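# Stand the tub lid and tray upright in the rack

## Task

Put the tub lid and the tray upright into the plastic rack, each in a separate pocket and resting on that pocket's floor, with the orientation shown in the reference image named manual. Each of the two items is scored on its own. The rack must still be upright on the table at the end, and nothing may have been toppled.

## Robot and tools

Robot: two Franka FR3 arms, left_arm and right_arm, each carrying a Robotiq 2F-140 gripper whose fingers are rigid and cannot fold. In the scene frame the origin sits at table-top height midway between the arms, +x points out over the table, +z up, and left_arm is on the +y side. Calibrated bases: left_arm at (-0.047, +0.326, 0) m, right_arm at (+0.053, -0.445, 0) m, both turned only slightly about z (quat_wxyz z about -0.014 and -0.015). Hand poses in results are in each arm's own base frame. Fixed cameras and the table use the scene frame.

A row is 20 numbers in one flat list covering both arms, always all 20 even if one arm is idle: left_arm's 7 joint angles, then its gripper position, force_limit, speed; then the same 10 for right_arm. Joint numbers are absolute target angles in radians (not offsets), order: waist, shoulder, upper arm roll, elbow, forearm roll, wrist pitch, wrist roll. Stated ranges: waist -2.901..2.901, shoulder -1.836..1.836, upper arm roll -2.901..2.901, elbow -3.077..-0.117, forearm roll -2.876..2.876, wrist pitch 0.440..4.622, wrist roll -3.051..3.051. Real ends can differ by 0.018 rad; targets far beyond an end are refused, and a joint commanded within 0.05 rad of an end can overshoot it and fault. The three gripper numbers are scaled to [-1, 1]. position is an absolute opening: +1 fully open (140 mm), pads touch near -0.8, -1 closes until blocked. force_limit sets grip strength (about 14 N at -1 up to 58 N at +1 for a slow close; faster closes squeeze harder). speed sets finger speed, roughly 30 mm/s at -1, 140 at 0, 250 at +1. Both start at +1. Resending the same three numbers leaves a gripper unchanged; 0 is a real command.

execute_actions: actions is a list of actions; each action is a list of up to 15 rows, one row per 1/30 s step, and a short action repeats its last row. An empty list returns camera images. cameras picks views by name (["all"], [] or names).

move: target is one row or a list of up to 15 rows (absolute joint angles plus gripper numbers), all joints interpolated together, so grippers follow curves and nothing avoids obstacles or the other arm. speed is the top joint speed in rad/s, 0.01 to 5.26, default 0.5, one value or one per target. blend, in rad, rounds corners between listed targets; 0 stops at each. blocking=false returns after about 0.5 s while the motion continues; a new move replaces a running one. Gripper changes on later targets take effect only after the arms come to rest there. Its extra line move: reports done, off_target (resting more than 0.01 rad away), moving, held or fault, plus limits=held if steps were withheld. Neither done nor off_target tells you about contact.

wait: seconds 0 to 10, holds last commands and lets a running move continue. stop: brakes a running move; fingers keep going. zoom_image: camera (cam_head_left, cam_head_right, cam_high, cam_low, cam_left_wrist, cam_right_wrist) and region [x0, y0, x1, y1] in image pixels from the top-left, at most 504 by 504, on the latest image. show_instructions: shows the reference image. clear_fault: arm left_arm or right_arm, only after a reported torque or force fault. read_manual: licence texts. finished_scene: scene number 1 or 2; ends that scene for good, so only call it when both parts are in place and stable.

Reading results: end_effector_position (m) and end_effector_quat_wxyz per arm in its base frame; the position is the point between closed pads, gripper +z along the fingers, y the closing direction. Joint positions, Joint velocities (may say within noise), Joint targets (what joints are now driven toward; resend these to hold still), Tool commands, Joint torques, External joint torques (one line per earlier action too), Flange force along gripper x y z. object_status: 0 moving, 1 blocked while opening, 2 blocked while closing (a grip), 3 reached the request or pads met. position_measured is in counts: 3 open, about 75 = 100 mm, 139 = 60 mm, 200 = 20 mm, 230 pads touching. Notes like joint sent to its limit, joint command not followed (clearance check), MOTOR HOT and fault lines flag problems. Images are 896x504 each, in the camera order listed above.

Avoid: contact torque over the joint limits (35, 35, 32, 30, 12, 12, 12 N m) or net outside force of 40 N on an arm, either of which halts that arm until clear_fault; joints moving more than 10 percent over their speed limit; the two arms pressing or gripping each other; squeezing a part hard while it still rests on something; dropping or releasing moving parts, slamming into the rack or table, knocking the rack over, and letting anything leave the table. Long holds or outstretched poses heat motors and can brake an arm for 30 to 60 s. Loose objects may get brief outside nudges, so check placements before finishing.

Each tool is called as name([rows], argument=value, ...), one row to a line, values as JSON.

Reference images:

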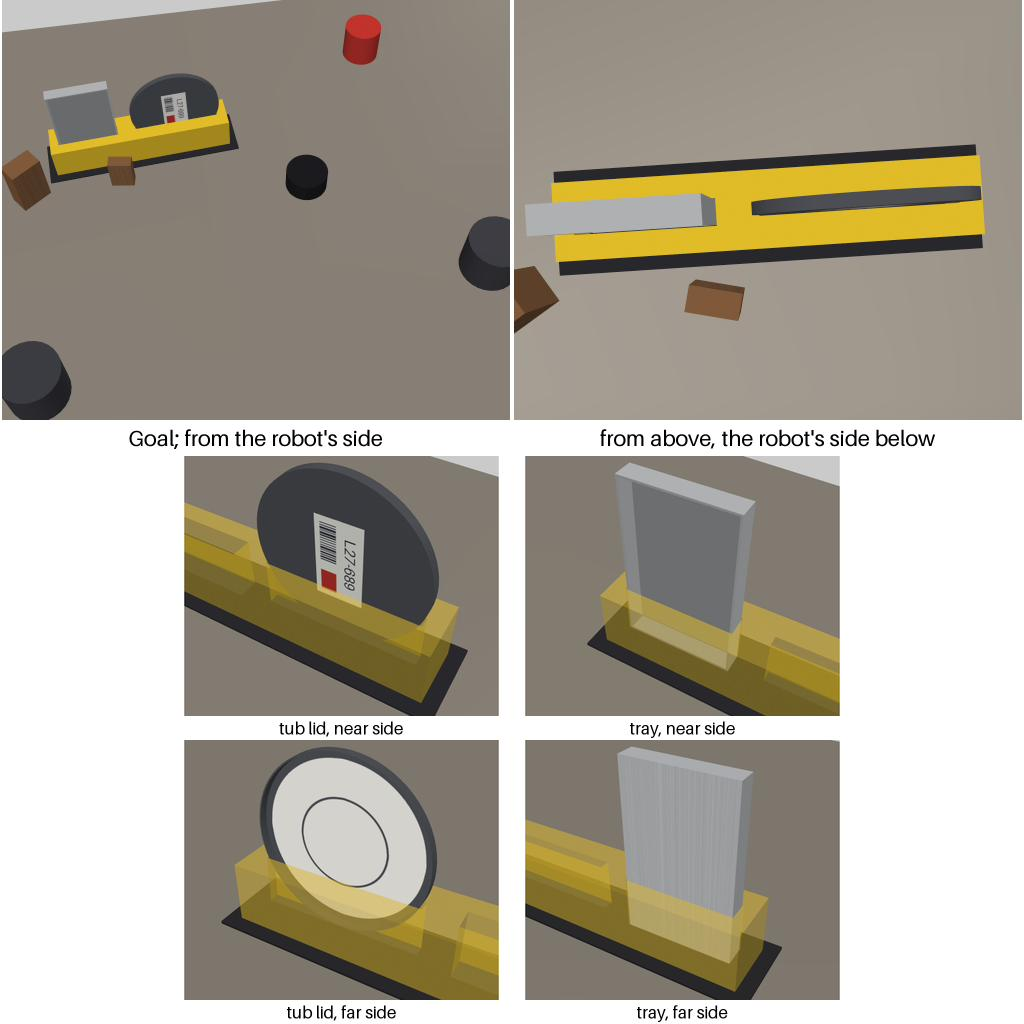

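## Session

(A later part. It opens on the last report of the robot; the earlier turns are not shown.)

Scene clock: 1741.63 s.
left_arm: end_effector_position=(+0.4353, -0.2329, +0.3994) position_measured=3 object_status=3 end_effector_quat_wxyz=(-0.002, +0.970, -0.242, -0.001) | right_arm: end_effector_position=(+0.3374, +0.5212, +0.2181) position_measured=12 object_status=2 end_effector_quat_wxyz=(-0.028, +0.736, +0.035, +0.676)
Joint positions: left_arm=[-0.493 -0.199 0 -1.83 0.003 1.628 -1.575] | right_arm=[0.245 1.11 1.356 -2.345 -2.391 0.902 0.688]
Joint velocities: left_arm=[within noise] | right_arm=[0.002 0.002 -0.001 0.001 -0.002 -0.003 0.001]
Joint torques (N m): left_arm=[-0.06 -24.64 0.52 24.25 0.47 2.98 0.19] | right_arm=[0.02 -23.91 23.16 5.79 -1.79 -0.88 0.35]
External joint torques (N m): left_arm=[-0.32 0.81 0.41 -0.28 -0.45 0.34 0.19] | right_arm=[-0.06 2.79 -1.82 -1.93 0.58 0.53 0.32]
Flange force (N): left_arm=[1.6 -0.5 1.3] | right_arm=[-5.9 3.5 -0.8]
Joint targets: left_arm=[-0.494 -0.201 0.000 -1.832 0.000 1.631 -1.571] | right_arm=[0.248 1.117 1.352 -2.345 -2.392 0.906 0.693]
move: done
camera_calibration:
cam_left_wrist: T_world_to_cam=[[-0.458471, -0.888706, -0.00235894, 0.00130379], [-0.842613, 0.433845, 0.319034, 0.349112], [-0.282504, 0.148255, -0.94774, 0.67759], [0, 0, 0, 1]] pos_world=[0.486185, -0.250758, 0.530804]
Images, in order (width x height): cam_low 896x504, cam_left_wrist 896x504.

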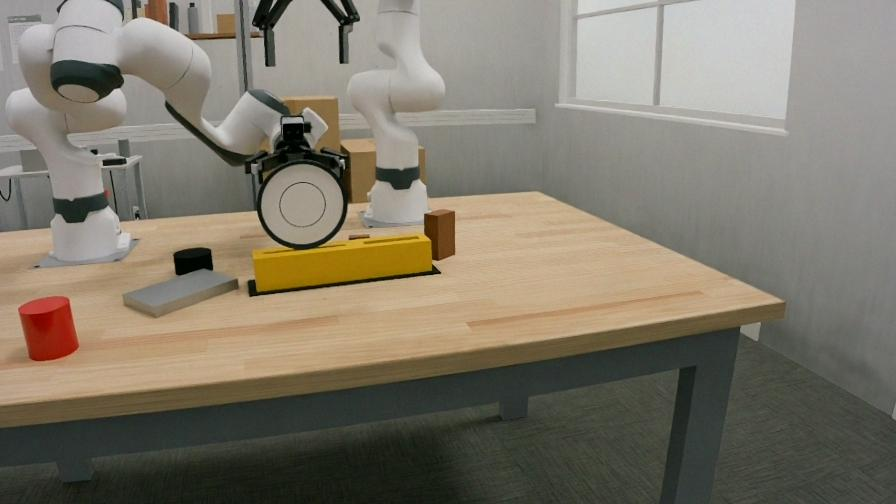

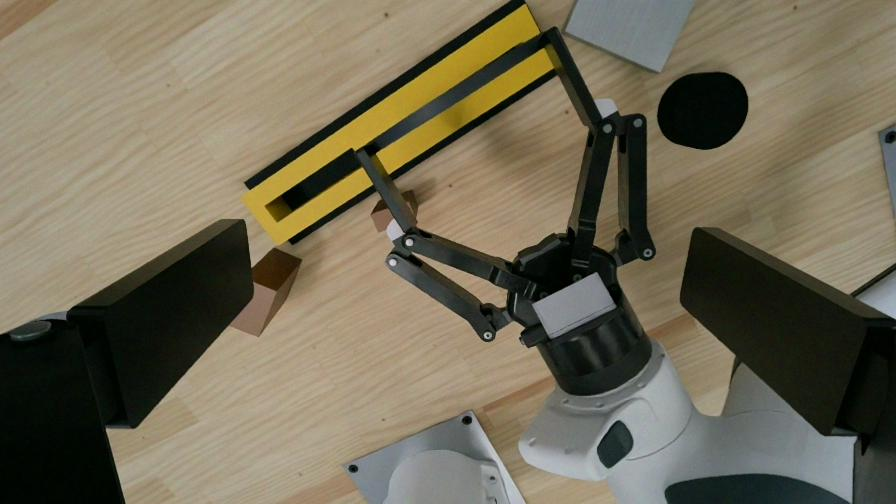

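move(target=[-0.44,0.3545,0,-1.2285,0,1.583,-1.571,1,1,1, 0.2456,1.1128,1.3506,-2.3445,-2.3918,0.9111,0.693,-0.98,0,-1], speed=0.4, cameras=["cam_left_wrist","cam_high"])

zoom_image(camera="cam_left_wrist", region=[390, 210, 590, 350])

zoom_image(camera="cam_high", region=[430, 215, 500, 255])

Scene clock: 1783.90 s.
left_arm: end_effector_position=(+0.5978, -0.2812, +0.3602) position_measured=3 object_status=3 end_effector_quat_wxyz=(-0.001, +0.976, -0.217, +0.002) | right_arm: end_effector_position=(+0.3379, +0.5211, +0.2180) position_measured=12 object_status=2 end_effector_quat_wxyz=(-0.028, +0.736, +0.035, +0.676)
Joint positions: left_arm=[-0.441 0.354 0 -1.23 0.003 1.586 -1.575] | right_arm=[0.246 1.11 1.356 -2.344 -2.392 0.902 0.688]
Joint torques (N m): left_arm=[0.67 -41.96 0.87 24.55 0.44 2.38 0.22] | right_arm=[-0.56 -24.53 22.93 5.85 -1.65 -0.13 0.33]
External joint torques (N m): left_arm=[0.62 1.94 0.5 0.2 -0.45 -0.28 0.22] | right_arm=[-0.61 2.27 -2.13 -1.88 0.73 1.29 0.3]
Flange force (N): left_arm=[10.3 -1.4 -3.3] | right_arm=[-4.9 4.4 2.2]
Joint targets: left_arm=[-0.440 0.355 0.000 -1.228 0.000 1.583 -1.571] | right_arm=[0.246 1.113 1.351 -2.345 -2.392 0.911 0.693]
move: done
camera_calibration:
cam_left_wrist: T_world_to_cam=[[-0.411612, -0.911357, -0.00211166, -0.00172152], [-0.865592, 0.390215, 0.313818, 0.52279], [-0.285177, 0.130999, -0.949481, 0.690872], [0, 0, 0, 1]] pos_world=[0.648835, -0.296073, 0.491905]
Images, in order (width x height): cam_high 896x504, cam_left_wrist 896x504.

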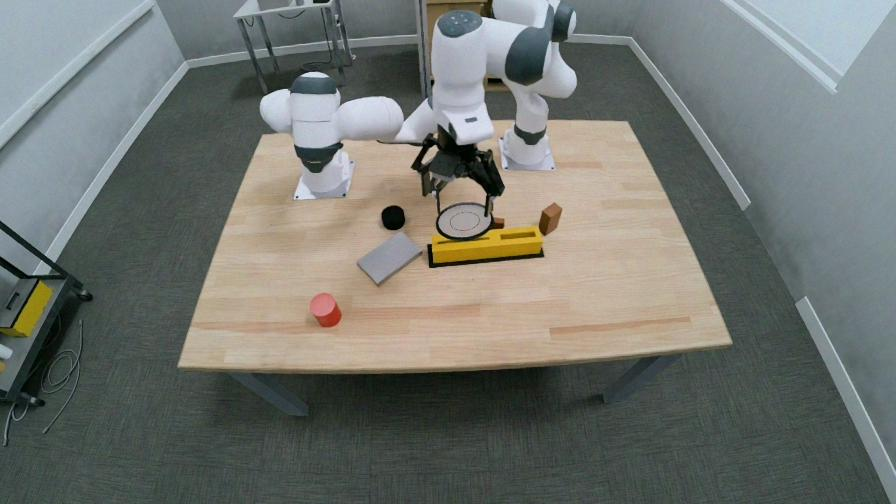

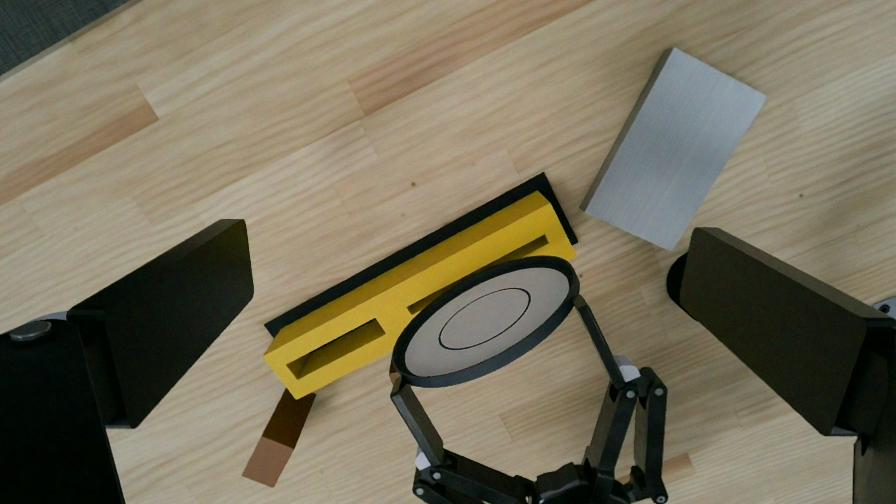

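Scaled by 2.520 from the camera's 896x504 image, which has a finer 1280x720 frame.

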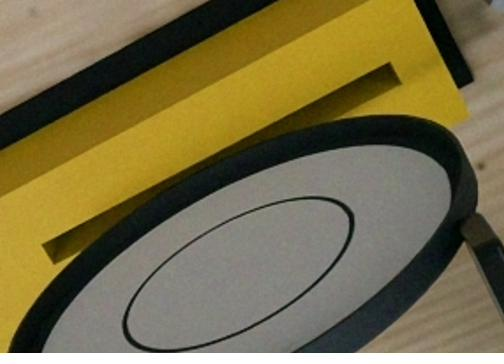

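Scaled by 7.200 from the camera's 896x504 image, which has a finer 1280x720 frame.

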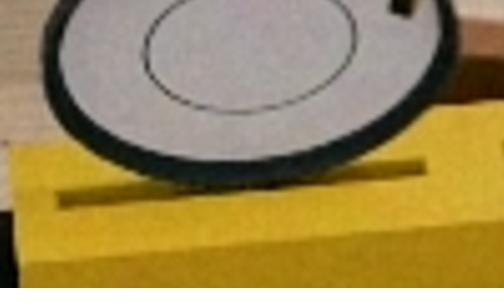

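move(target=[-0.44,0.3545,0,-1.2285,0,1.583,-1.571,1,1,1, 0.2429,1.1082,1.3494,-2.3433,-2.3912,0.9173,0.693,-0.98,0,-1], speed=0.02)

move(target=[-0.44,0.3545,0,-1.2285,0,1.583,-1.571,1,1,1, 0.2416,1.1059,1.3488,-2.3427,-2.3909,0.9203,0.693,-0.98,0,-1], speed=0.02, cameras=["cam_left_wrist"])

zoom_image(camera="cam_left_wrist", region=[420, 220, 540, 300])

Scene clock: 1820.30 s.
left_arm: end_effector_position=(+0.5977, -0.2812, +0.3602) position_measured=3 object_status=3 end_effector_quat_wxyz=(-0.001, +0.976, -0.217, +0.001) | right_arm: end_effector_position=(+0.3393, +0.5214, +0.2180) position_measured=12 object_status=2 end_effector_quat_wxyz=(-0.028, +0.736, +0.035, +0.676)
Joint positions: left_arm=[-0.441 0.354 0 -1.23 0.003 1.586 -1.575] | right_arm=[0.244 1.107 1.354 -2.343 -2.392 0.907 0.688]
Joint velocities: left_arm=[within noise] | right_arm=[-0.001 -0.001 0 0 0 0.003 0.001]
Joint torques (N m): left_arm=[0.75 -41.95 0.84 24.89 0.45 2.42 0.22] | right_arm=[-0.66 -26.06 23.07 5.81 -1.47 0.04 0.28]
External joint torques (N m): left_arm=[0.65 1.93 0.43 0.54 -0.45 -0.24 0.22] | right_arm=[-0.78 0.74 -1.94 -1.95 0.9 1.45 0.25]
Flange force (N): left_arm=[12.4 -1.3 -4.5] | right_arm=[-2.3 6.0 3.4]
Joint targets: left_arm=[-0.440 0.355 0.000 -1.228 0.000 1.583 -1.571] | right_arm=[0.243 1.108 1.349 -2.343 -2.391 0.917 0.693]
move: done

Scene clock: 1821.00 s.
left_arm: end_effector_position=(+0.5977, -0.2812, +0.3602) position_measured=3 object_status=3 end_effector_quat_wxyz=(-0.001, +0.976, -0.217, +0.001) | right_arm: end_effector_position=(+0.3400, +0.5218, +0.2180) position_measured=12 object_status=2 end_effector_quat_wxyz=(-0.028, +0.736, +0.035, +0.676)
Joint positions: left_arm=[-0.441 0.354 0 -1.23 0.003 1.586 -1.575] | right_arm=[0.243 1.105 1.353 -2.342 -2.392 0.911 0.688]
Joint velocities: left_arm=[within noise] | right_arm=[0.001 0 0 0 0.002 0.003 0]
Joint torques (N m): left_arm=[0.73 -41.94 0.83 24.9 0.44 2.43 0.21] | right_arm=[-0.87 -25.48 23.17 6.01 -1.49 -0.11 0.33]
External joint torques (N m): left_arm=[0.53 1.77 0.35 0.65 -0.46 -0.23 0.21] | right_arm=[-0.9 1.3 -1.78 -1.84 0.88 1.31 0.3]
Flange force (N): left_arm=[12.4 -1.1 -4.7] | right_arm=[-2.5 6.0 2.8]
Joint targets: left_arm=[-0.440 0.355 0.000 -1.228 0.000 1.583 -1.571] | right_arm=[0.242 1.106 1.349 -2.343 -2.391 0.920 0.693]
move: done
camera_calibration:
cam_left_wrist: T_world_to_cam=[[-0.41165, -0.91134, -0.00210652, -0.0016943], [-0.865506, 0.390221, 0.31405, 0.522621], [-0.285384, 0.131102, -0.949404, 0.690999], [0, 0, 0, 1]] pos_world=[0.648834, -0.296073, 0.491905]
Images, in order (width x height): cam_left_wrist 896x504.

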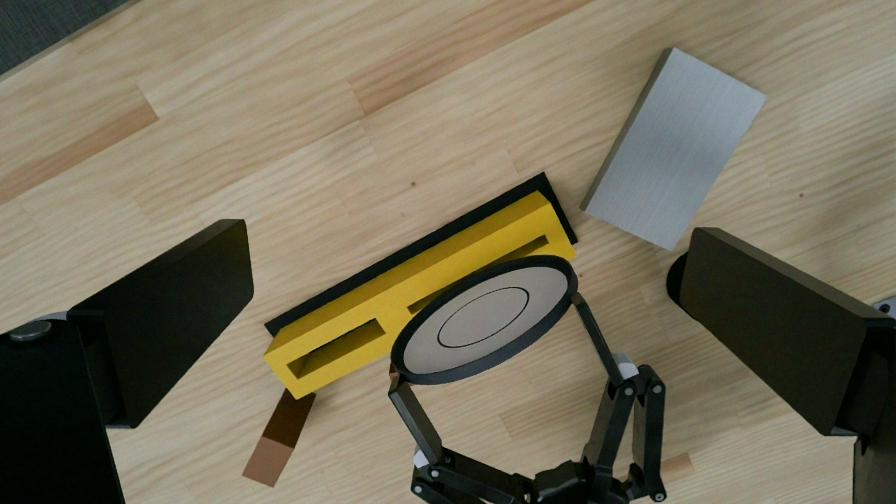

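Scaled by 4.200 from the camera's 896x504 image, which has a finer 1280x720 frame.

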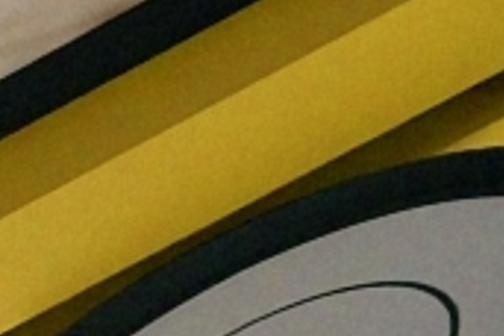

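move(target=[-0.44,0.3545,0,-1.2285,0,1.583,-1.571,1,1,1, 0.2385,1.0876,1.3629,-2.3459,-2.3691,0.925,0.693,-0.98,0,-1], speed=0.03, cameras=["cam_left_wrist","cam_high"])

zoom_image(camera="cam_left_wrist", region=[380, 220, 600, 400])

zoom_image(camera="cam_high", region=[425, 185, 505, 250])

Scene clock: 1882.33 s.
left_arm: end_effector_position=(+0.5977, -0.2812, +0.3602) position_measured=3 object_status=3 end_effector_quat_wxyz=(-0.001, +0.976, -0.217, +0.001) | right_arm: end_effector_position=(+0.3385, +0.5223, +0.2207) position_measured=12 object_status=2 end_effector_quat_wxyz=(-0.028, +0.737, +0.038, +0.674)
Joint positions: left_arm=[-0.441 0.354 0 -1.23 0.003 1.586 -1.575] | right_arm=[0.24 1.09 1.361 -2.345 -2.373 0.923 0.688]
Joint torques (N m): left_arm=[0.67 -41.99 0.79 24.85 0.45 2.41 0.21] | right_arm=[-1.4 -27.32 25.14 6.45 -1.95 -1.2 0.36]
External joint torques (N m): left_arm=[0.48 1.66 0.32 0.63 -0.45 -0.24 0.21] | right_arm=[-1.56 -0.74 0.23 -1.68 0.43 0.2 0.33]
Flange force (N): left_arm=[11.8 -1.1 -4.6] | right_arm=[4.1 10.7 1.6]
Joint targets: left_arm=[-0.440 0.355 0.000 -1.228 0.000 1.583 -1.571] | right_arm=[0.238 1.088 1.363 -2.346 -2.369 0.925 0.693]
move: done
camera_calibration:
cam_left_wrist: T_world_to_cam=[[-0.41165, -0.91134, -0.00210652, -0.0016943], [-0.865506, 0.390221, 0.31405, 0.522621], [-0.285384, 0.131102, -0.949404, 0.690999], [0, 0, 0, 1]] pos_world=[0.648834, -0.296073, 0.491905]
Images, in order (width x height): cam_high 896x504, cam_left_wrist 896x504.

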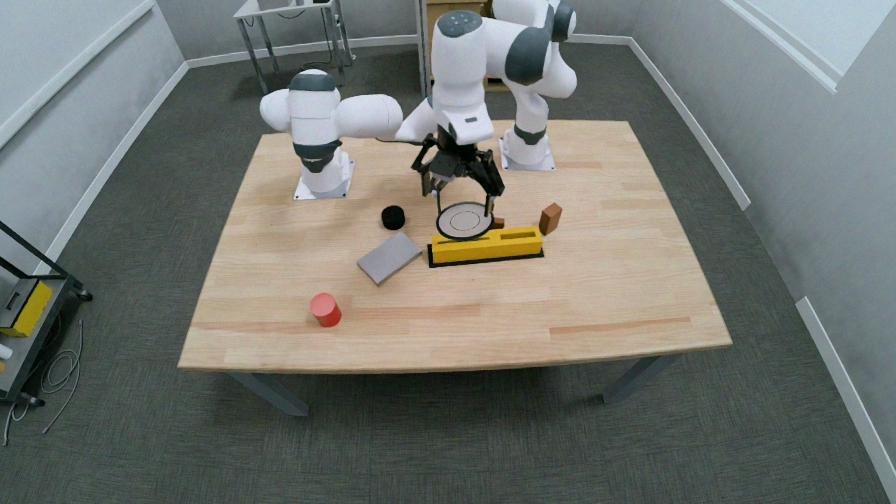

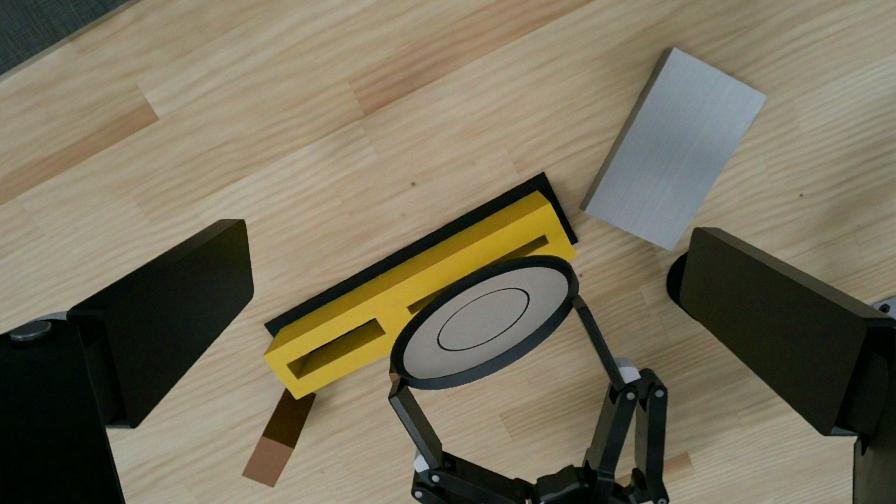

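Scaled by 2.291 from the camera's 896x504 image, which has a finer 1280x720 frame.

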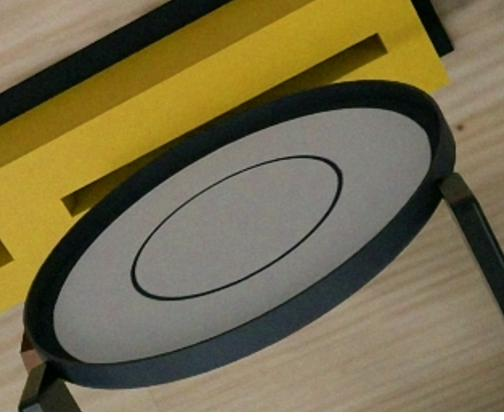

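Scaled by 6.300 from the camera's 896x504 image, which has a finer 1280x720 frame.

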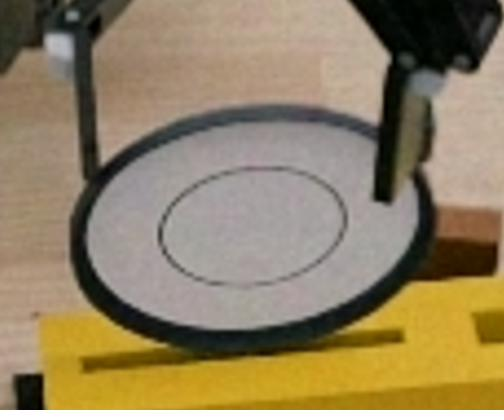

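move(target=[-0.44,0.3545,0,-1.2285,0,1.583,-1.571,1,1,1, 0.2599,1.1036,1.3376,-2.3465,-2.4101,0.8871,0.693,-0.98,0,-1], speed=0.05, cameras=["cam_left_wrist","cam_high"])

zoom_image(camera="cam_left_wrist", region=[380, 220, 600, 400])

zoom_image(camera="cam_left_wrist", region=[420, 220, 540, 300])

zoom_image(camera="cam_high", region=[425, 185, 505, 250])

Scene clock: 1932.43 s.
left_arm: end_effector_position=(+0.5977, -0.2812, +0.3602) position_measured=3 object_status=3 end_effector_quat_wxyz=(-0.001, +0.976, -0.217, +0.001) | right_arm: end_effector_position=(+0.3374, +0.5216, +0.2216) position_measured=12 object_status=2 end_effector_quat_wxyz=(-0.028, +0.726, +0.037, +0.686)
Joint positions: left_arm=[-0.441 0.354 0 -1.23 0.003 1.586 -1.575] | right_arm=[0.258 1.101 1.34 -2.346 -2.406 0.891 0.688]
Joint velocities: left_arm=[within noise] | right_arm=[0 -0.002 -0.001 0.001 -0.001 -0.004 -0.001]
Joint torques (N m): left_arm=[0.74 -41.99 0.86 24.87 0.43 2.43 0.18] | right_arm=[-0.31 -26.32 24.26 6.13 -2.51 -1.87 0.34]
External joint torques (N m): left_arm=[0.63 1.74 0.44 0.61 -0.46 -0.22 0.18] | right_arm=[-0.36 0.6 -0.46 -1.63 -0.14 -0.38 0.31]
Flange force (N): left_arm=[12.0 -1.3 -4.5] | right_arm=[-1.1 5.9 -1.1]
Joint targets: left_arm=[-0.440 0.355 0.000 -1.228 0.000 1.583 -1.571] | right_arm=[0.260 1.104 1.338 -2.346 -2.410 0.887 0.693]
move: done
camera_calibration:
cam_left_wrist: T_world_to_cam=[[-0.41165, -0.91134, -0.00210652, -0.0016943], [-0.865506, 0.390221, 0.31405, 0.522621], [-0.285384, 0.131102, -0.949404, 0.690999], [0, 0, 0, 1]] pos_world=[0.648834, -0.296073, 0.491905]
Images, in order (width x height): cam_high 896x504, cam_left_wrist 896x504.

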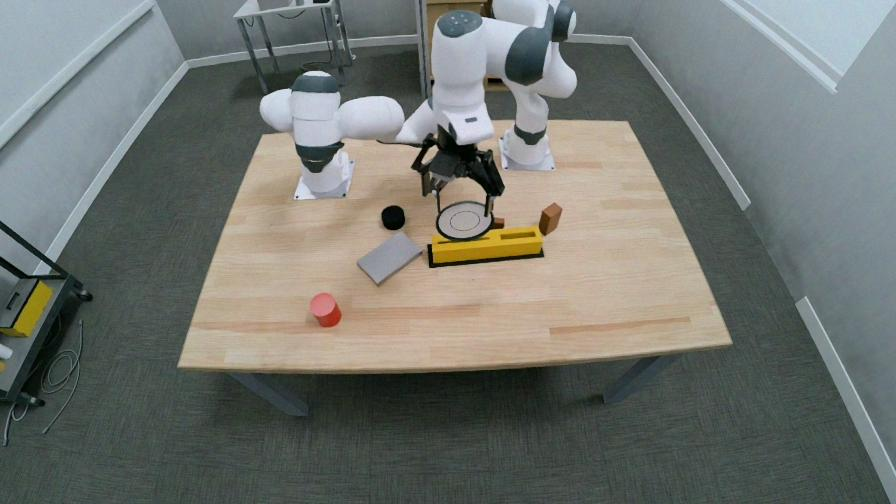

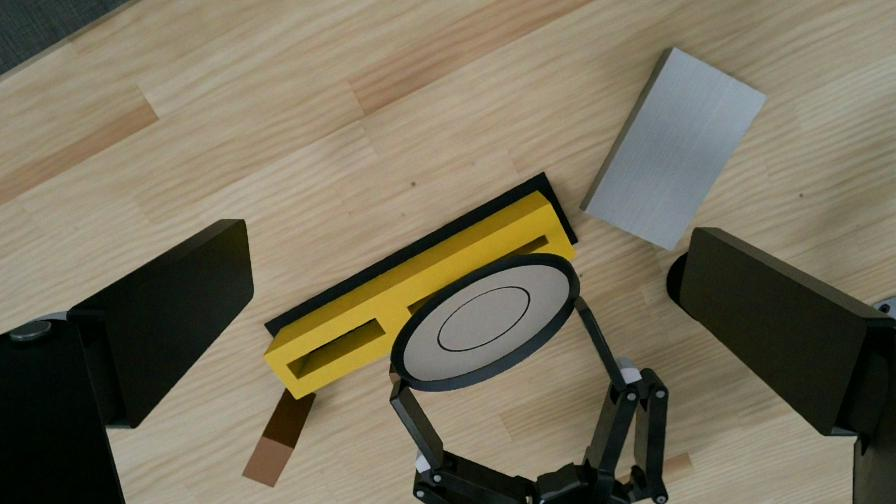

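Scaled by 2.291 from the camera's 896x504 image, which has a finer 1280x720 frame.

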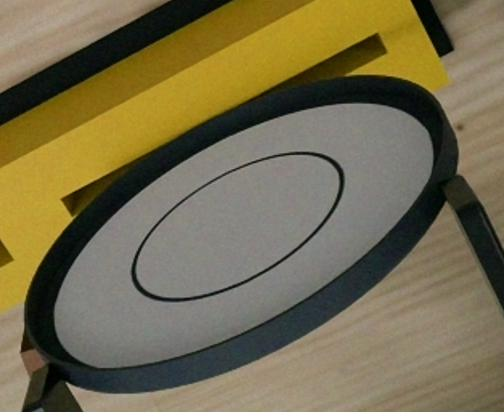

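Scaled by 4.200 from the camera's 896x504 image, which has a finer 1280x720 frame.

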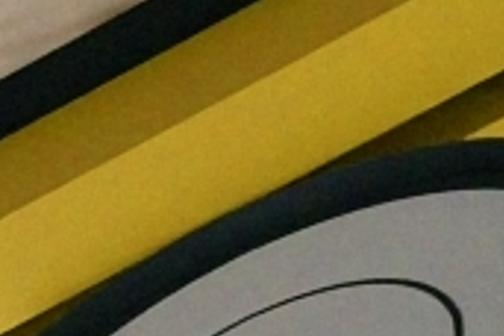

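Scaled by 6.300 from the camera's 896x504 image, which has a finer 1280x720 frame.

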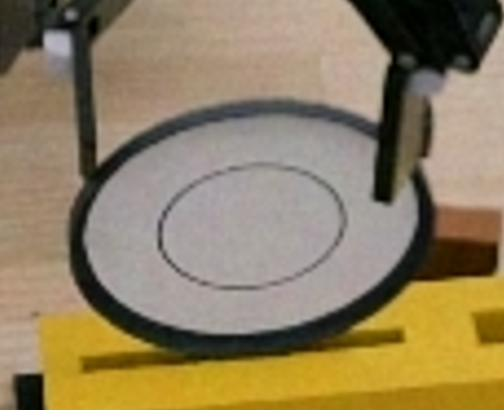

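move([
  [-0.44,0.3545,0,-1.2285,0,1.583,-1.571,1,1,1, 0.2462,1.0932,1.3553,-2.3465,-2.3819,0.9112,0.693,-0.98,0,-1],
  [-0.44,0.3545,0,-1.2285,0,1.583,-1.571,1,1,1, 0.2511,1.1138,1.3431,-2.3445,-2.4027,0.9020,0.693,-0.98,0,-1],
], speed=0.04, cameras=["cam_left_wrist","cam_low"])

zoom_image(camera="cam_left_wrist", region=[420, 220, 540, 300])

zoom_image(camera="cam_low", region=[250, 220, 370, 270])

Scene clock: 1958.90 s.
left_arm: end_effector_position=(+0.5977, -0.2812, +0.3602) position_measured=3 object_status=3 end_effector_quat_wxyz=(-0.001, +0.976, -0.217, +0.001) | right_arm: end_effector_position=(+0.3386, +0.5215, +0.2178) position_measured=12 object_status=2 end_effector_quat_wxyz=(-0.028, +0.732, +0.036, +0.679)
Joint positions: left_arm=[-0.441 0.354 0 -1.23 0.003 1.586 -1.575] | right_arm=[0.249 1.109 1.347 -2.344 -2.401 0.901 0.688]
Joint torques (N m): left_arm=[0.74 -41.95 0.79 24.87 0.44 2.43 0.21] | right_arm=[0.2 -24.37 23.18 6.11 -2.08 -1.1 0.34]
External joint torques (N m): left_arm=[0.39 1.74 0.21 0.63 -0.47 -0.23 0.21] | right_arm=[0.11 2.53 -1.8 -1.59 0.3 0.34 0.31]
Flange force (N): left_arm=[12.1 -0.9 -4.6] | right_arm=[-6.2 2.0 -0.9]
Joint targets: left_arm=[-0.440 0.355 0.000 -1.228 0.000 1.583 -1.571] | right_arm=[0.251 1.114 1.343 -2.345 -2.403 0.902 0.693]
move: done
camera_calibration:
cam_left_wrist: T_world_to_cam=[[-0.41165, -0.91134, -0.00210652, -0.0016943], [-0.865506, 0.390221, 0.31405, 0.522621], [-0.285384, 0.131102, -0.949404, 0.690999], [0, 0, 0, 1]] pos_world=[0.648834, -0.296073, 0.491905]
Images, in order (width x height): cam_low 896x504, cam_left_wrist 896x504.

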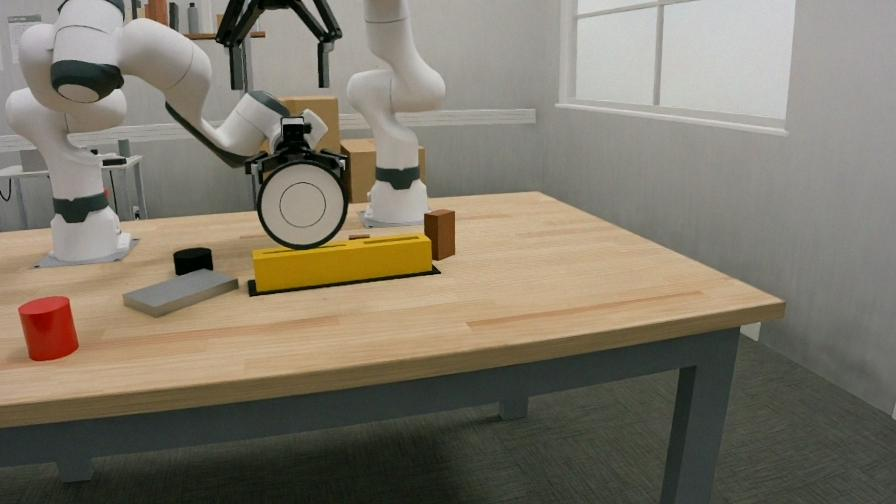

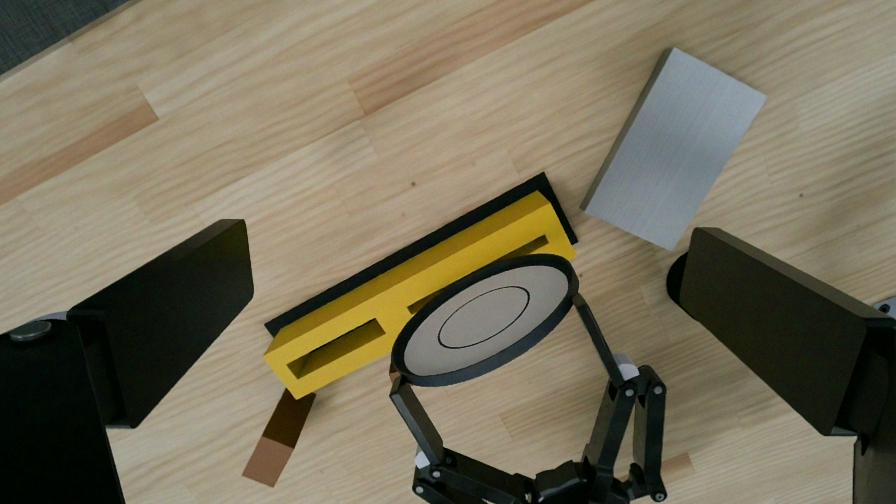

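Scaled by 4.200 from the camera's 896x504 image, which has a finer 1280x720 frame.

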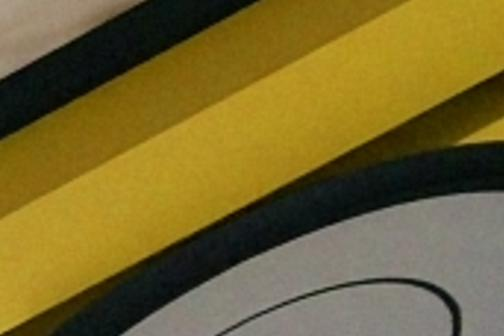

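Scaled by 4.200 from the camera's 896x504 image, which has a finer 1280x720 frame.

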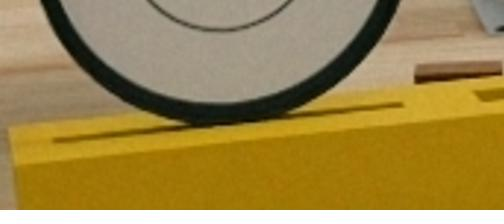

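move([
  [-0.44,0.3545,0,-1.2285,0,1.583,-1.571,1,1,1, 0.2484,1.0978,1.3552,-2.3472,-2.3838,0.9064,0.693,-0.98,0,-1],
  [-0.44,0.3545,0,-1.2285,0,1.583,-1.571,1,1,1, 0.2518,1.1125,1.3465,-2.3457,-2.3986,0.8999,0.693,-0.98,0,-1],
], speed=0.05)

move([
  [-0.44,0.3545,0,-1.2285,0,1.583,-1.571,1,1,1, 0.2502,1.1009,1.3560,-2.3480,-2.3842,0.9023,0.693,-0.98,0,-1],
  [-0.44,0.3545,0,-1.2285,0,1.583,-1.571,1,1,1, 0.2536,1.1156,1.3473,-2.3465,-2.3990,0.8958,0.693,-0.98,0,-1],
], speed=0.05, cameras=["cam_left_wrist"])

zoom_image(camera="cam_left_wrist", region=[420, 220, 540, 300])

Scene clock: 1974.57 s.
left_arm: end_effector_position=(+0.5977, -0.2812, +0.3602) position_measured=3 object_status=3 end_effector_quat_wxyz=(-0.001, +0.976, -0.217, +0.001) | right_arm: end_effector_position=(+0.3370, +0.5213, +0.2182) position_measured=12 object_status=2 end_effector_quat_wxyz=(-0.028, +0.733, +0.037, +0.678)
Joint positions: left_arm=[-0.441 0.354 0 -1.23 0.003 1.586 -1.575] | right_arm=[0.25 1.108 1.35 -2.346 -2.396 0.9 0.688]
Joint torques (N m): left_arm=[0.71 -41.94 0.77 24.85 0.44 2.42 0.2] | right_arm=[-0.31 -25.15 23.12 6.26 -2.26 -1.15 0.35]
External joint torques (N m): left_arm=[0.33 2.05 0.15 0.46 -0.47 -0.25 0.2] | right_arm=[-0.31 1.69 -1.82 -1.5 0.12 0.3 0.32]
Flange force (N): left_arm=[12.4 -0.8 -4.3] | right_arm=[-5.0 3.2 0.4]
Joint targets: left_arm=[-0.440 0.355 0.000 -1.228 0.000 1.583 -1.571] | right_arm=[0.252 1.112 1.346 -2.346 -2.399 0.900 0.693]
move: done

Scene clock: 1975.97 s.
left_arm: end_effector_position=(+0.5977, -0.2812, +0.3602) position_measured=3 object_status=3 end_effector_quat_wxyz=(-0.001, +0.976, -0.217, +0.001) | right_arm: end_effector_position=(+0.3359, +0.5211, +0.2182) position_measured=12 object_status=2 end_effector_quat_wxyz=(-0.028, +0.733, +0.037, +0.679)
Joint positions: left_arm=[-0.441 0.354 0 -1.23 0.003 1.586 -1.575] | right_arm=[0.252 1.111 1.351 -2.347 -2.397 0.895 0.688]
Joint velocities: left_arm=[within noise] | right_arm=[0.001 0.003 -0.001 0 -0.003 -0.003 0]
Joint torques (N m): left_arm=[0.72 -41.91 0.83 24.9 0.45 2.41 0.25] | right_arm=[-0.27 -25.02 23.57 6.11 -2.22 -1.08 0.38]
External joint torques (N m): left_arm=[0.44 1.6 0.29 0.75 -0.45 -0.23 0.25] | right_arm=[-0.44 1.8 -1.49 -1.53 0.16 0.35 0.35]
Flange force (N): left_arm=[12.3 -1.1 -5.0] | right_arm=[-4.2 3.9 0.4]
Joint targets: left_arm=[-0.440 0.355 0.000 -1.228 0.000 1.583 -1.571] | right_arm=[0.254 1.116 1.347 -2.346 -2.399 0.896 0.693]
move: done
camera_calibration:
cam_left_wrist: T_world_to_cam=[[-0.41165, -0.91134, -0.00210652, -0.0016943], [-0.865506, 0.390221, 0.31405, 0.522621], [-0.285384, 0.131102, -0.949404, 0.690999], [0, 0, 0, 1]] pos_world=[0.648834, -0.296073, 0.491905]
Images, in order (width x height): cam_left_wrist 896x504.

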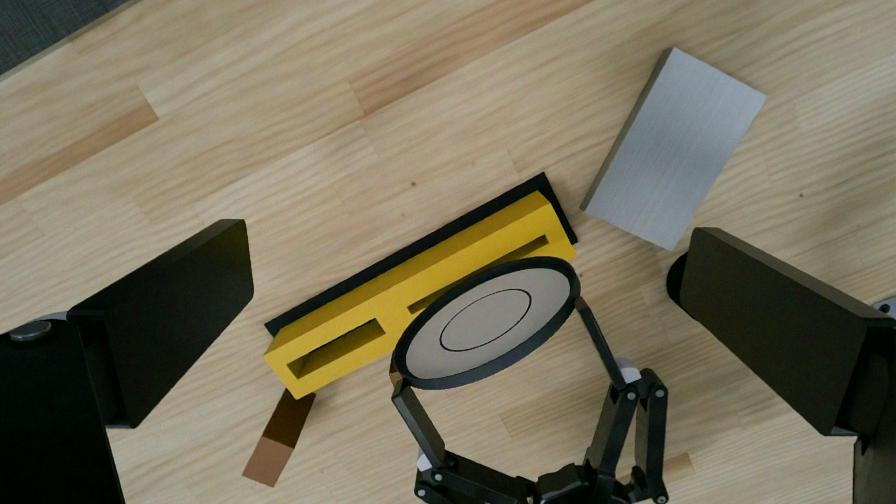

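Scaled by 4.200 from the camera's 896x504 image, which has a finer 1280x720 frame.

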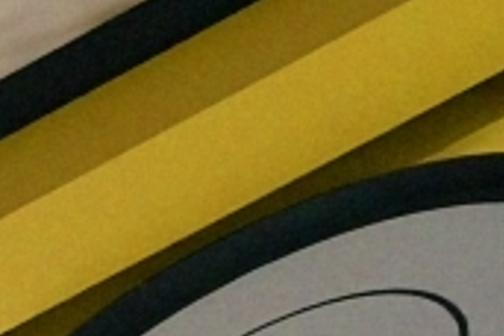

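move([
  [-0.44,0.3545,0,-1.2285,0,1.583,-1.571,1,1,1, 0.2478,1.0977,1.3540,-2.3466,-2.3851,0.9079,0.693,-0.98,0,-1],
  [-0.44,0.3545,0,-1.2285,0,1.583,-1.571,1,1,1, 0.2503,1.1080,1.3479,-2.3456,-2.3955,0.9033,0.693,-0.98,0,-1],
], speed=0.04)

move([
  [-0.44,0.3545,0,-1.2285,0,1.583,-1.571,1,1,1, 0.2483,1.0986,1.3542,-2.3468,-2.3852,0.9067,0.693,-0.98,0,-1],
  [-0.44,0.3545,0,-1.2285,0,1.583,-1.571,1,1,1, 0.2508,1.1089,1.3481,-2.3458,-2.3956,0.9021,0.693,-0.98,0,-1],
], speed=0.04)

move([
  [-0.44,0.3545,0,-1.2285,0,1.583,-1.571,1,1,1, 0.2474,1.0970,1.3538,-2.3464,-2.3850,0.9087,0.693,-0.98,0,-1],
  [-0.44,0.3545,0,-1.2285,0,1.583,-1.571,1,1,1, 0.2499,1.1073,1.3477,-2.3454,-2.3954,0.9041,0.693,-0.98,0,-1],
], speed=0.04, cameras=["cam_left_wrist","cam_high"])

zoom_image(camera="cam_left_wrist", region=[380, 220, 600, 400])

zoom_image(camera="cam_high", region=[425, 185, 505, 250])

Scene clock: 2021.37 s.
left_arm: end_effector_position=(+0.5977, -0.2812, +0.3602) position_measured=3 object_status=3 end_effector_quat_wxyz=(-0.001, +0.976, -0.217, +0.001) | right_arm: end_effector_position=(+0.3367, +0.5218, +0.2183) position_measured=12 object_status=2 end_effector_quat_wxyz=(-0.028, +0.734, +0.038, +0.678)
Joint positions: left_arm=[-0.441 0.354 0 -1.23 0.003 1.586 -1.575] | right_arm=[0.25 1.104 1.351 -2.346 -2.392 0.904 0.688]
Joint torques (N m): left_arm=[0.72 -41.96 0.82 24.89 0.46 2.42 0.2] | right_arm=[-0.74 -25.07 23.97 6.62 -2.4 -1.5 0.38]
External joint torques (N m): left_arm=[0.48 1.43 0.3 0.79 -0.45 -0.22 0.2] | right_arm=[-0.83 1.66 -0.93 -1.16 -0.03 -0.07 0.35]
Flange force (N): left_arm=[11.8 -1.1 -5.0] | right_arm=[-2.7 4.4 0.2]
Joint targets: left_arm=[-0.440 0.355 0.000 -1.228 0.000 1.583 -1.571] | right_arm=[0.250 1.108 1.348 -2.346 -2.396 0.903 0.693]
move: done

Scene clock: 2022.60 s.
left_arm: end_effector_position=(+0.5977, -0.2812, +0.3602) position_measured=3 object_status=3 end_effector_quat_wxyz=(-0.001, +0.976, -0.217, +0.001) | right_arm: end_effector_position=(+0.3367, +0.5216, +0.2182) position_measured=12 object_status=2 end_effector_quat_wxyz=(-0.028, +0.734, +0.038, +0.678)
Joint positions: left_arm=[-0.441 0.354 0 -1.23 0.003 1.586 -1.575] | right_arm=[0.25 1.105 1.351 -2.346 -2.392 0.903 0.688]
Joint velocities: left_arm=[within noise] | right_arm=[0 0.002 -0.002 0.001 -0.004 -0.001 -0.001]
Joint torques (N m): left_arm=[0.67 -41.97 0.83 24.91 0.46 2.43 0.18] | right_arm=[-0.58 -25.3 23.72 6.44 -2.42 -1.46 0.35]
External joint torques (N m): left_arm=[0.31 1.86 0.23 0.59 -0.46 -0.23 0.18] | right_arm=[-0.54 1.46 -1.14 -1.37 -0.05 -0.01 0.32]
Flange force (N): left_arm=[12.4 -0.8 -4.6] | right_arm=[-3.2 4.2 0.1]
Joint targets: left_arm=[-0.440 0.355 0.000 -1.228 0.000 1.583 -1.571] | right_arm=[0.251 1.109 1.348 -2.346 -2.396 0.902 0.693]
move: done

Scene clock: 2023.90 s.
left_arm: end_effector_position=(+0.5977, -0.2812, +0.3602) position_measured=3 object_status=3 end_effector_quat_wxyz=(-0.001, +0.976, -0.217, +0.001) | right_arm: end_effector_position=(+0.3370, +0.5218, +0.2182) position_measured=12 object_status=2 end_effector_quat_wxyz=(-0.028, +0.734, +0.038, +0.678)
Joint positions: left_arm=[-0.441 0.354 0 -1.23 0.003 1.586 -1.575] | right_arm=[0.249 1.104 1.35 -2.346 -2.392 0.905 0.688]
Joint torques (N m): left_arm=[0.65 -41.96 0.84 24.9 0.45 2.43 0.19] | right_arm=[-0.77 -25.11 24.22 6.65 -2.46 -1.49 0.29]
External joint torques (N m): left_arm=[0.43 1.74 0.35 0.65 -0.45 -0.23 0.19] | right_arm=[-0.82 1.67 -0.67 -1.18 -0.09 -0.05 0.26]
Flange force (N): left_arm=[12.2 -1.0 -4.7] | right_arm=[-2.0 4.6 0.2]
Joint targets: left_arm=[-0.440 0.355 0.000 -1.228 0.000 1.583 -1.571] | right_arm=[0.250 1.107 1.348 -2.345 -2.395 0.904 0.693]
move: done
camera_calibration:
cam_left_wrist: T_world_to_cam=[[-0.41165, -0.91134, -0.00210652, -0.0016943], [-0.865506, 0.390221, 0.31405, 0.522621], [-0.285384, 0.131102, -0.949404, 0.690999], [0, 0, 0, 1]] pos_world=[0.648834, -0.296073, 0.491905]
Images, in order (width x height): cam_high 896x504, cam_left_wrist 896x504.

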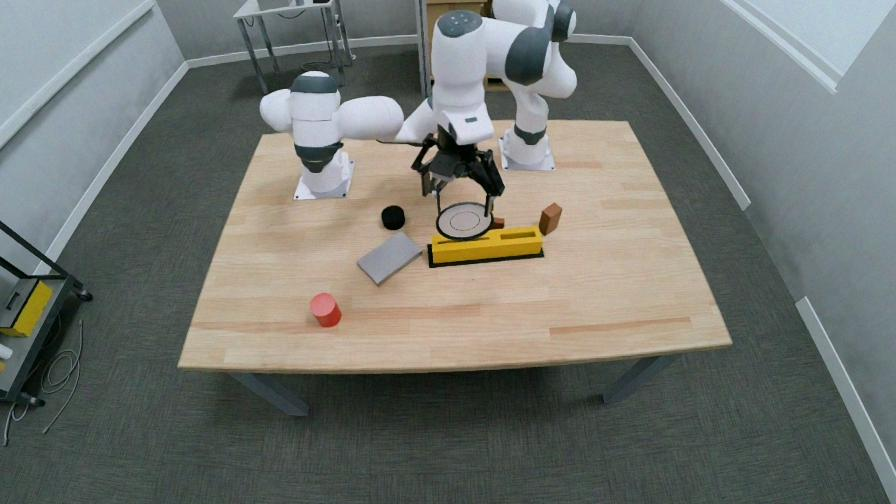

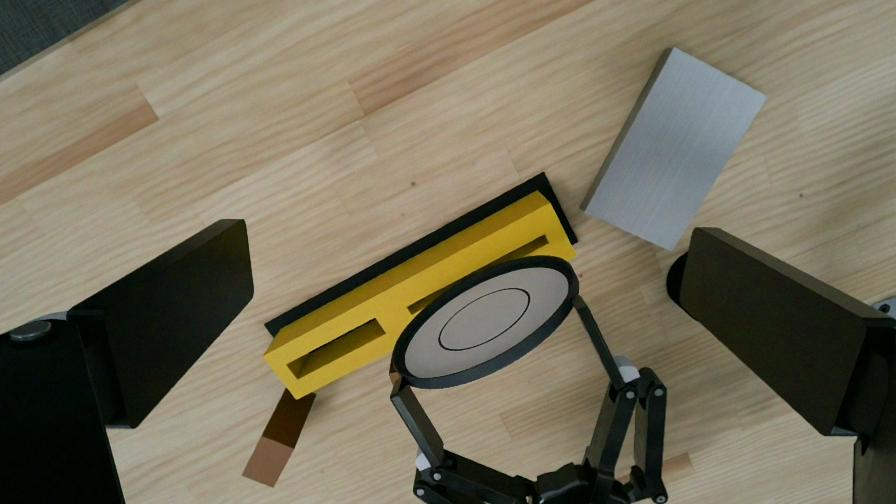

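Scaled by 2.291 from the camera's 896x504 image, which has a finer 1280x720 frame.

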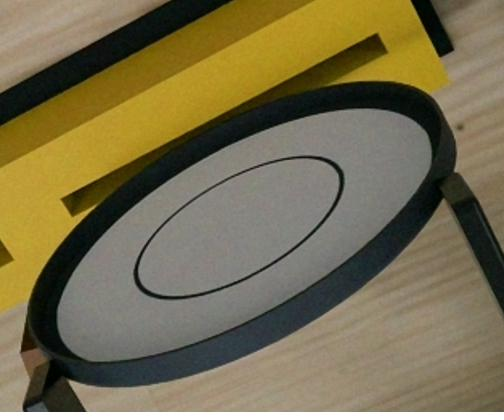

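Scaled by 6.300 from the camera's 896x504 image, which has a finer 1280x720 frame.

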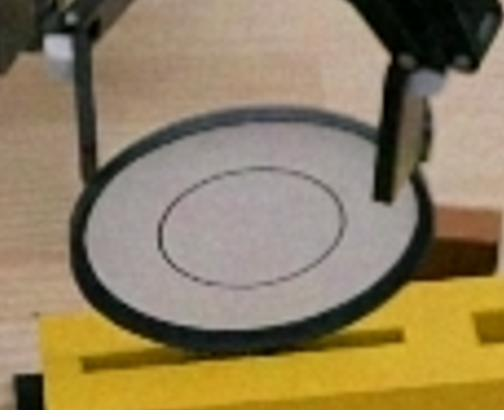

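move([
  [-0.44,0.3545,0,-1.2285,0,1.583,-1.571,1,1,1, 0.2464,1.0925,1.3564,-2.3469,-2.3805,0.9107,0.693,-0.98,0,-1],
  [-0.44,0.3545,0,-1.2285,0,1.583,-1.571,1,1,1, 0.359,1.1678,1.2373,-2.3358,-2.5517,0.7371,0.693,-0.98,0,-1],
], speed=0.08, cameras=["cam_left_wrist","cam_high"])

zoom_image(camera="cam_left_wrist", region=[380, 220, 600, 400])

zoom_image(camera="cam_high", region=[425, 185, 505, 250])

Scene clock: 2125.90 s.
left_arm: end_effector_position=(+0.5977, -0.2812, +0.3602) position_measured=3 object_status=3 end_effector_quat_wxyz=(-0.001, +0.976, -0.217, +0.001) | right_arm: end_effector_position=(+0.3205, +0.5200, +0.2194) position_measured=12 object_status=2 end_effector_quat_wxyz=(-0.030, +0.679, +0.036, +0.733)
Joint positions: left_arm=[-0.441 0.354 0 -1.23 0.003 1.586 -1.575] | right_arm=[0.357 1.165 1.239 -2.337 -2.547 0.74 0.688]
Joint velocities: left_arm=[within noise] | right_arm=[-0.001 0 0.001 0 0 -0.004 0.001]
Joint torques (N m): left_arm=[0.72 -41.93 0.81 24.9 0.45 2.44 0.19] | right_arm=[-0.36 -28.23 24.07 4.8 -2.61 -2.17 0.35]
External joint torques (N m): left_arm=[0.51 1.8 0.32 0.62 -0.45 -0.22 0.2] | right_arm=[-0.45 0.56 -0.53 -1.03 -0.2 -0.35 0.32]
Flange force (N): left_arm=[12.3 -1.1 -4.6] | right_arm=[-1.1 4.3 -0.6]
Joint targets: left_arm=[-0.440 0.355 0.000 -1.228 0.000 1.583 -1.571] | right_arm=[0.359 1.168 1.237 -2.336 -2.552 0.737 0.693]
move: done
camera_calibration:
cam_left_wrist: T_world_to_cam=[[-0.41165, -0.91134, -0.00210652, -0.0016943], [-0.865506, 0.390221, 0.31405, 0.522621], [-0.285384, 0.131102, -0.949404, 0.690999], [0, 0, 0, 1]] pos_world=[0.648834, -0.296073, 0.491905]
Images, in order (width x height): cam_high 896x504, cam_left_wrist 896x504.

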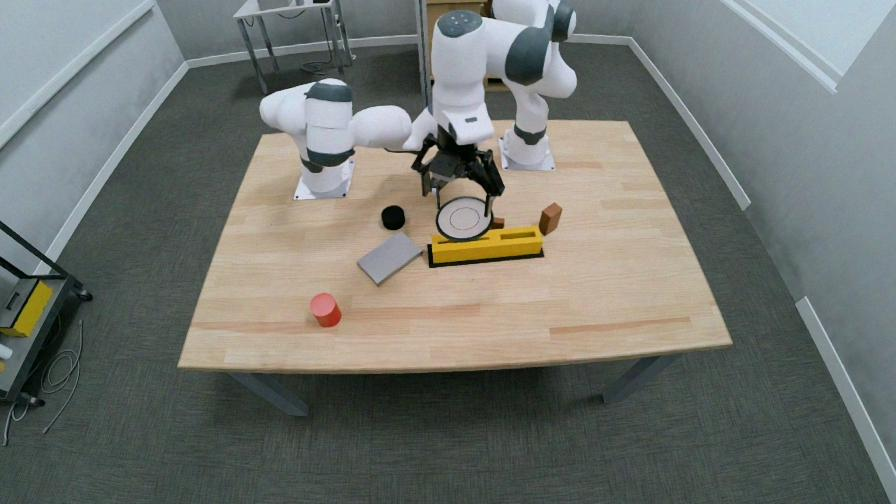

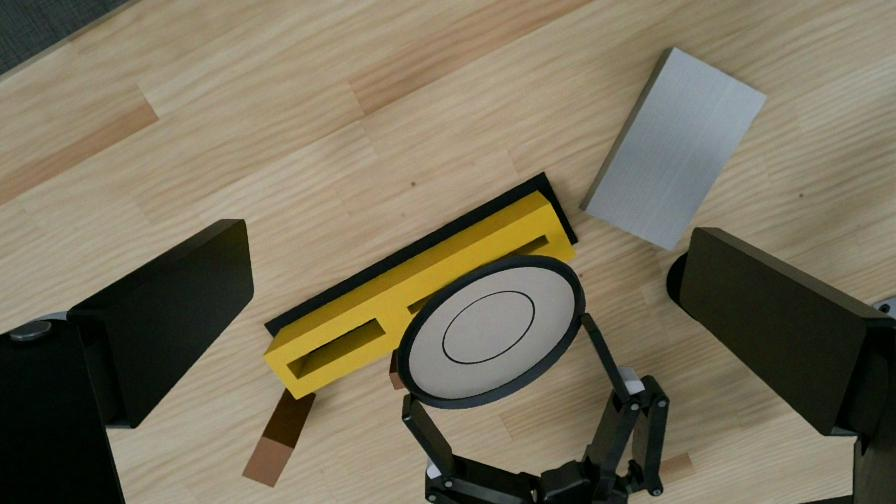

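Scaled by 2.291 from the camera's 896x504 image, which has a finer 1280x720 frame.

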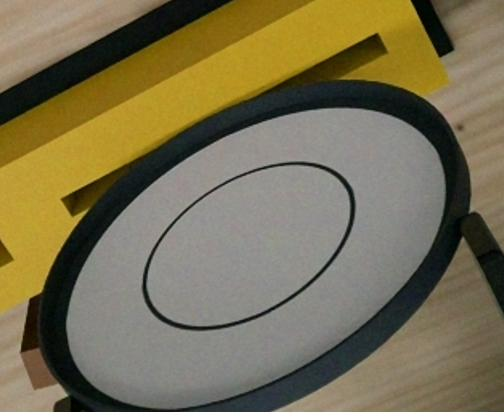

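Scaled by 6.300 from the camera's 896x504 image, which has a finer 1280x720 frame.

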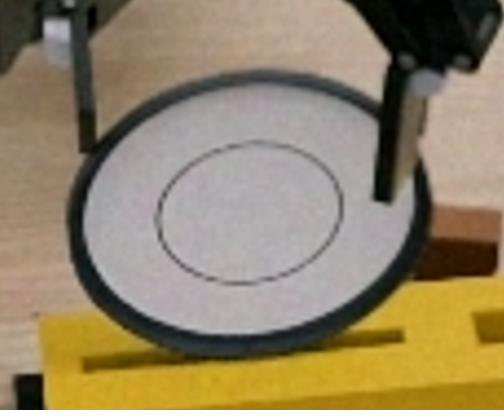

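move(target=[-0.44,0.3545,0,-1.2285,0,1.583,-1.571,1,1,1, 0.3617,1.1790,1.2307,-2.3347,-2.5630,0.7321,0.693,-0.98,0,-1], speed=0.04)

Scene clock: 2136.10 s.
left_arm: end_effector_position=(+0.5977, -0.2812, +0.3602) position_measured=3 object_status=3 end_effector_quat_wxyz=(-0.001, +0.976, -0.217, +0.001) | right_arm: end_effector_position=(+0.3200, +0.5197, +0.2155) position_measured=12 object_status=2 end_effector_quat_wxyz=(-0.031, +0.679, +0.036, +0.733)
Joint positions: left_arm=[-0.441 0.354 0 -1.23 0.003 1.586 -1.575] | right_arm=[0.36 1.176 1.233 -2.336 -2.559 0.735 0.688]
Joint torques (N m): left_arm=[0.73 -42 0.83 24.9 0.44 2.43 0.2] | right_arm=[-0.43 -28.42 24.05 4.53 -2.62 -2.02 0.36]
External joint torques (N m): left_arm=[0.63 1.51 0.43 0.75 -0.45 -0.22 0.2] | right_arm=[-0.48 0.49 -0.6 -1.08 -0.22 -0.19 0.33]
Flange force (N): left_arm=[11.9 -1.3 -4.9] | right_arm=[-1.0 4.4 -0.1]
Joint targets: left_arm=[-0.440 0.355 0.000 -1.228 0.000 1.583 -1.571] | right_arm=[0.362 1.179 1.231 -2.335 -2.563 0.732 0.693]
move: done


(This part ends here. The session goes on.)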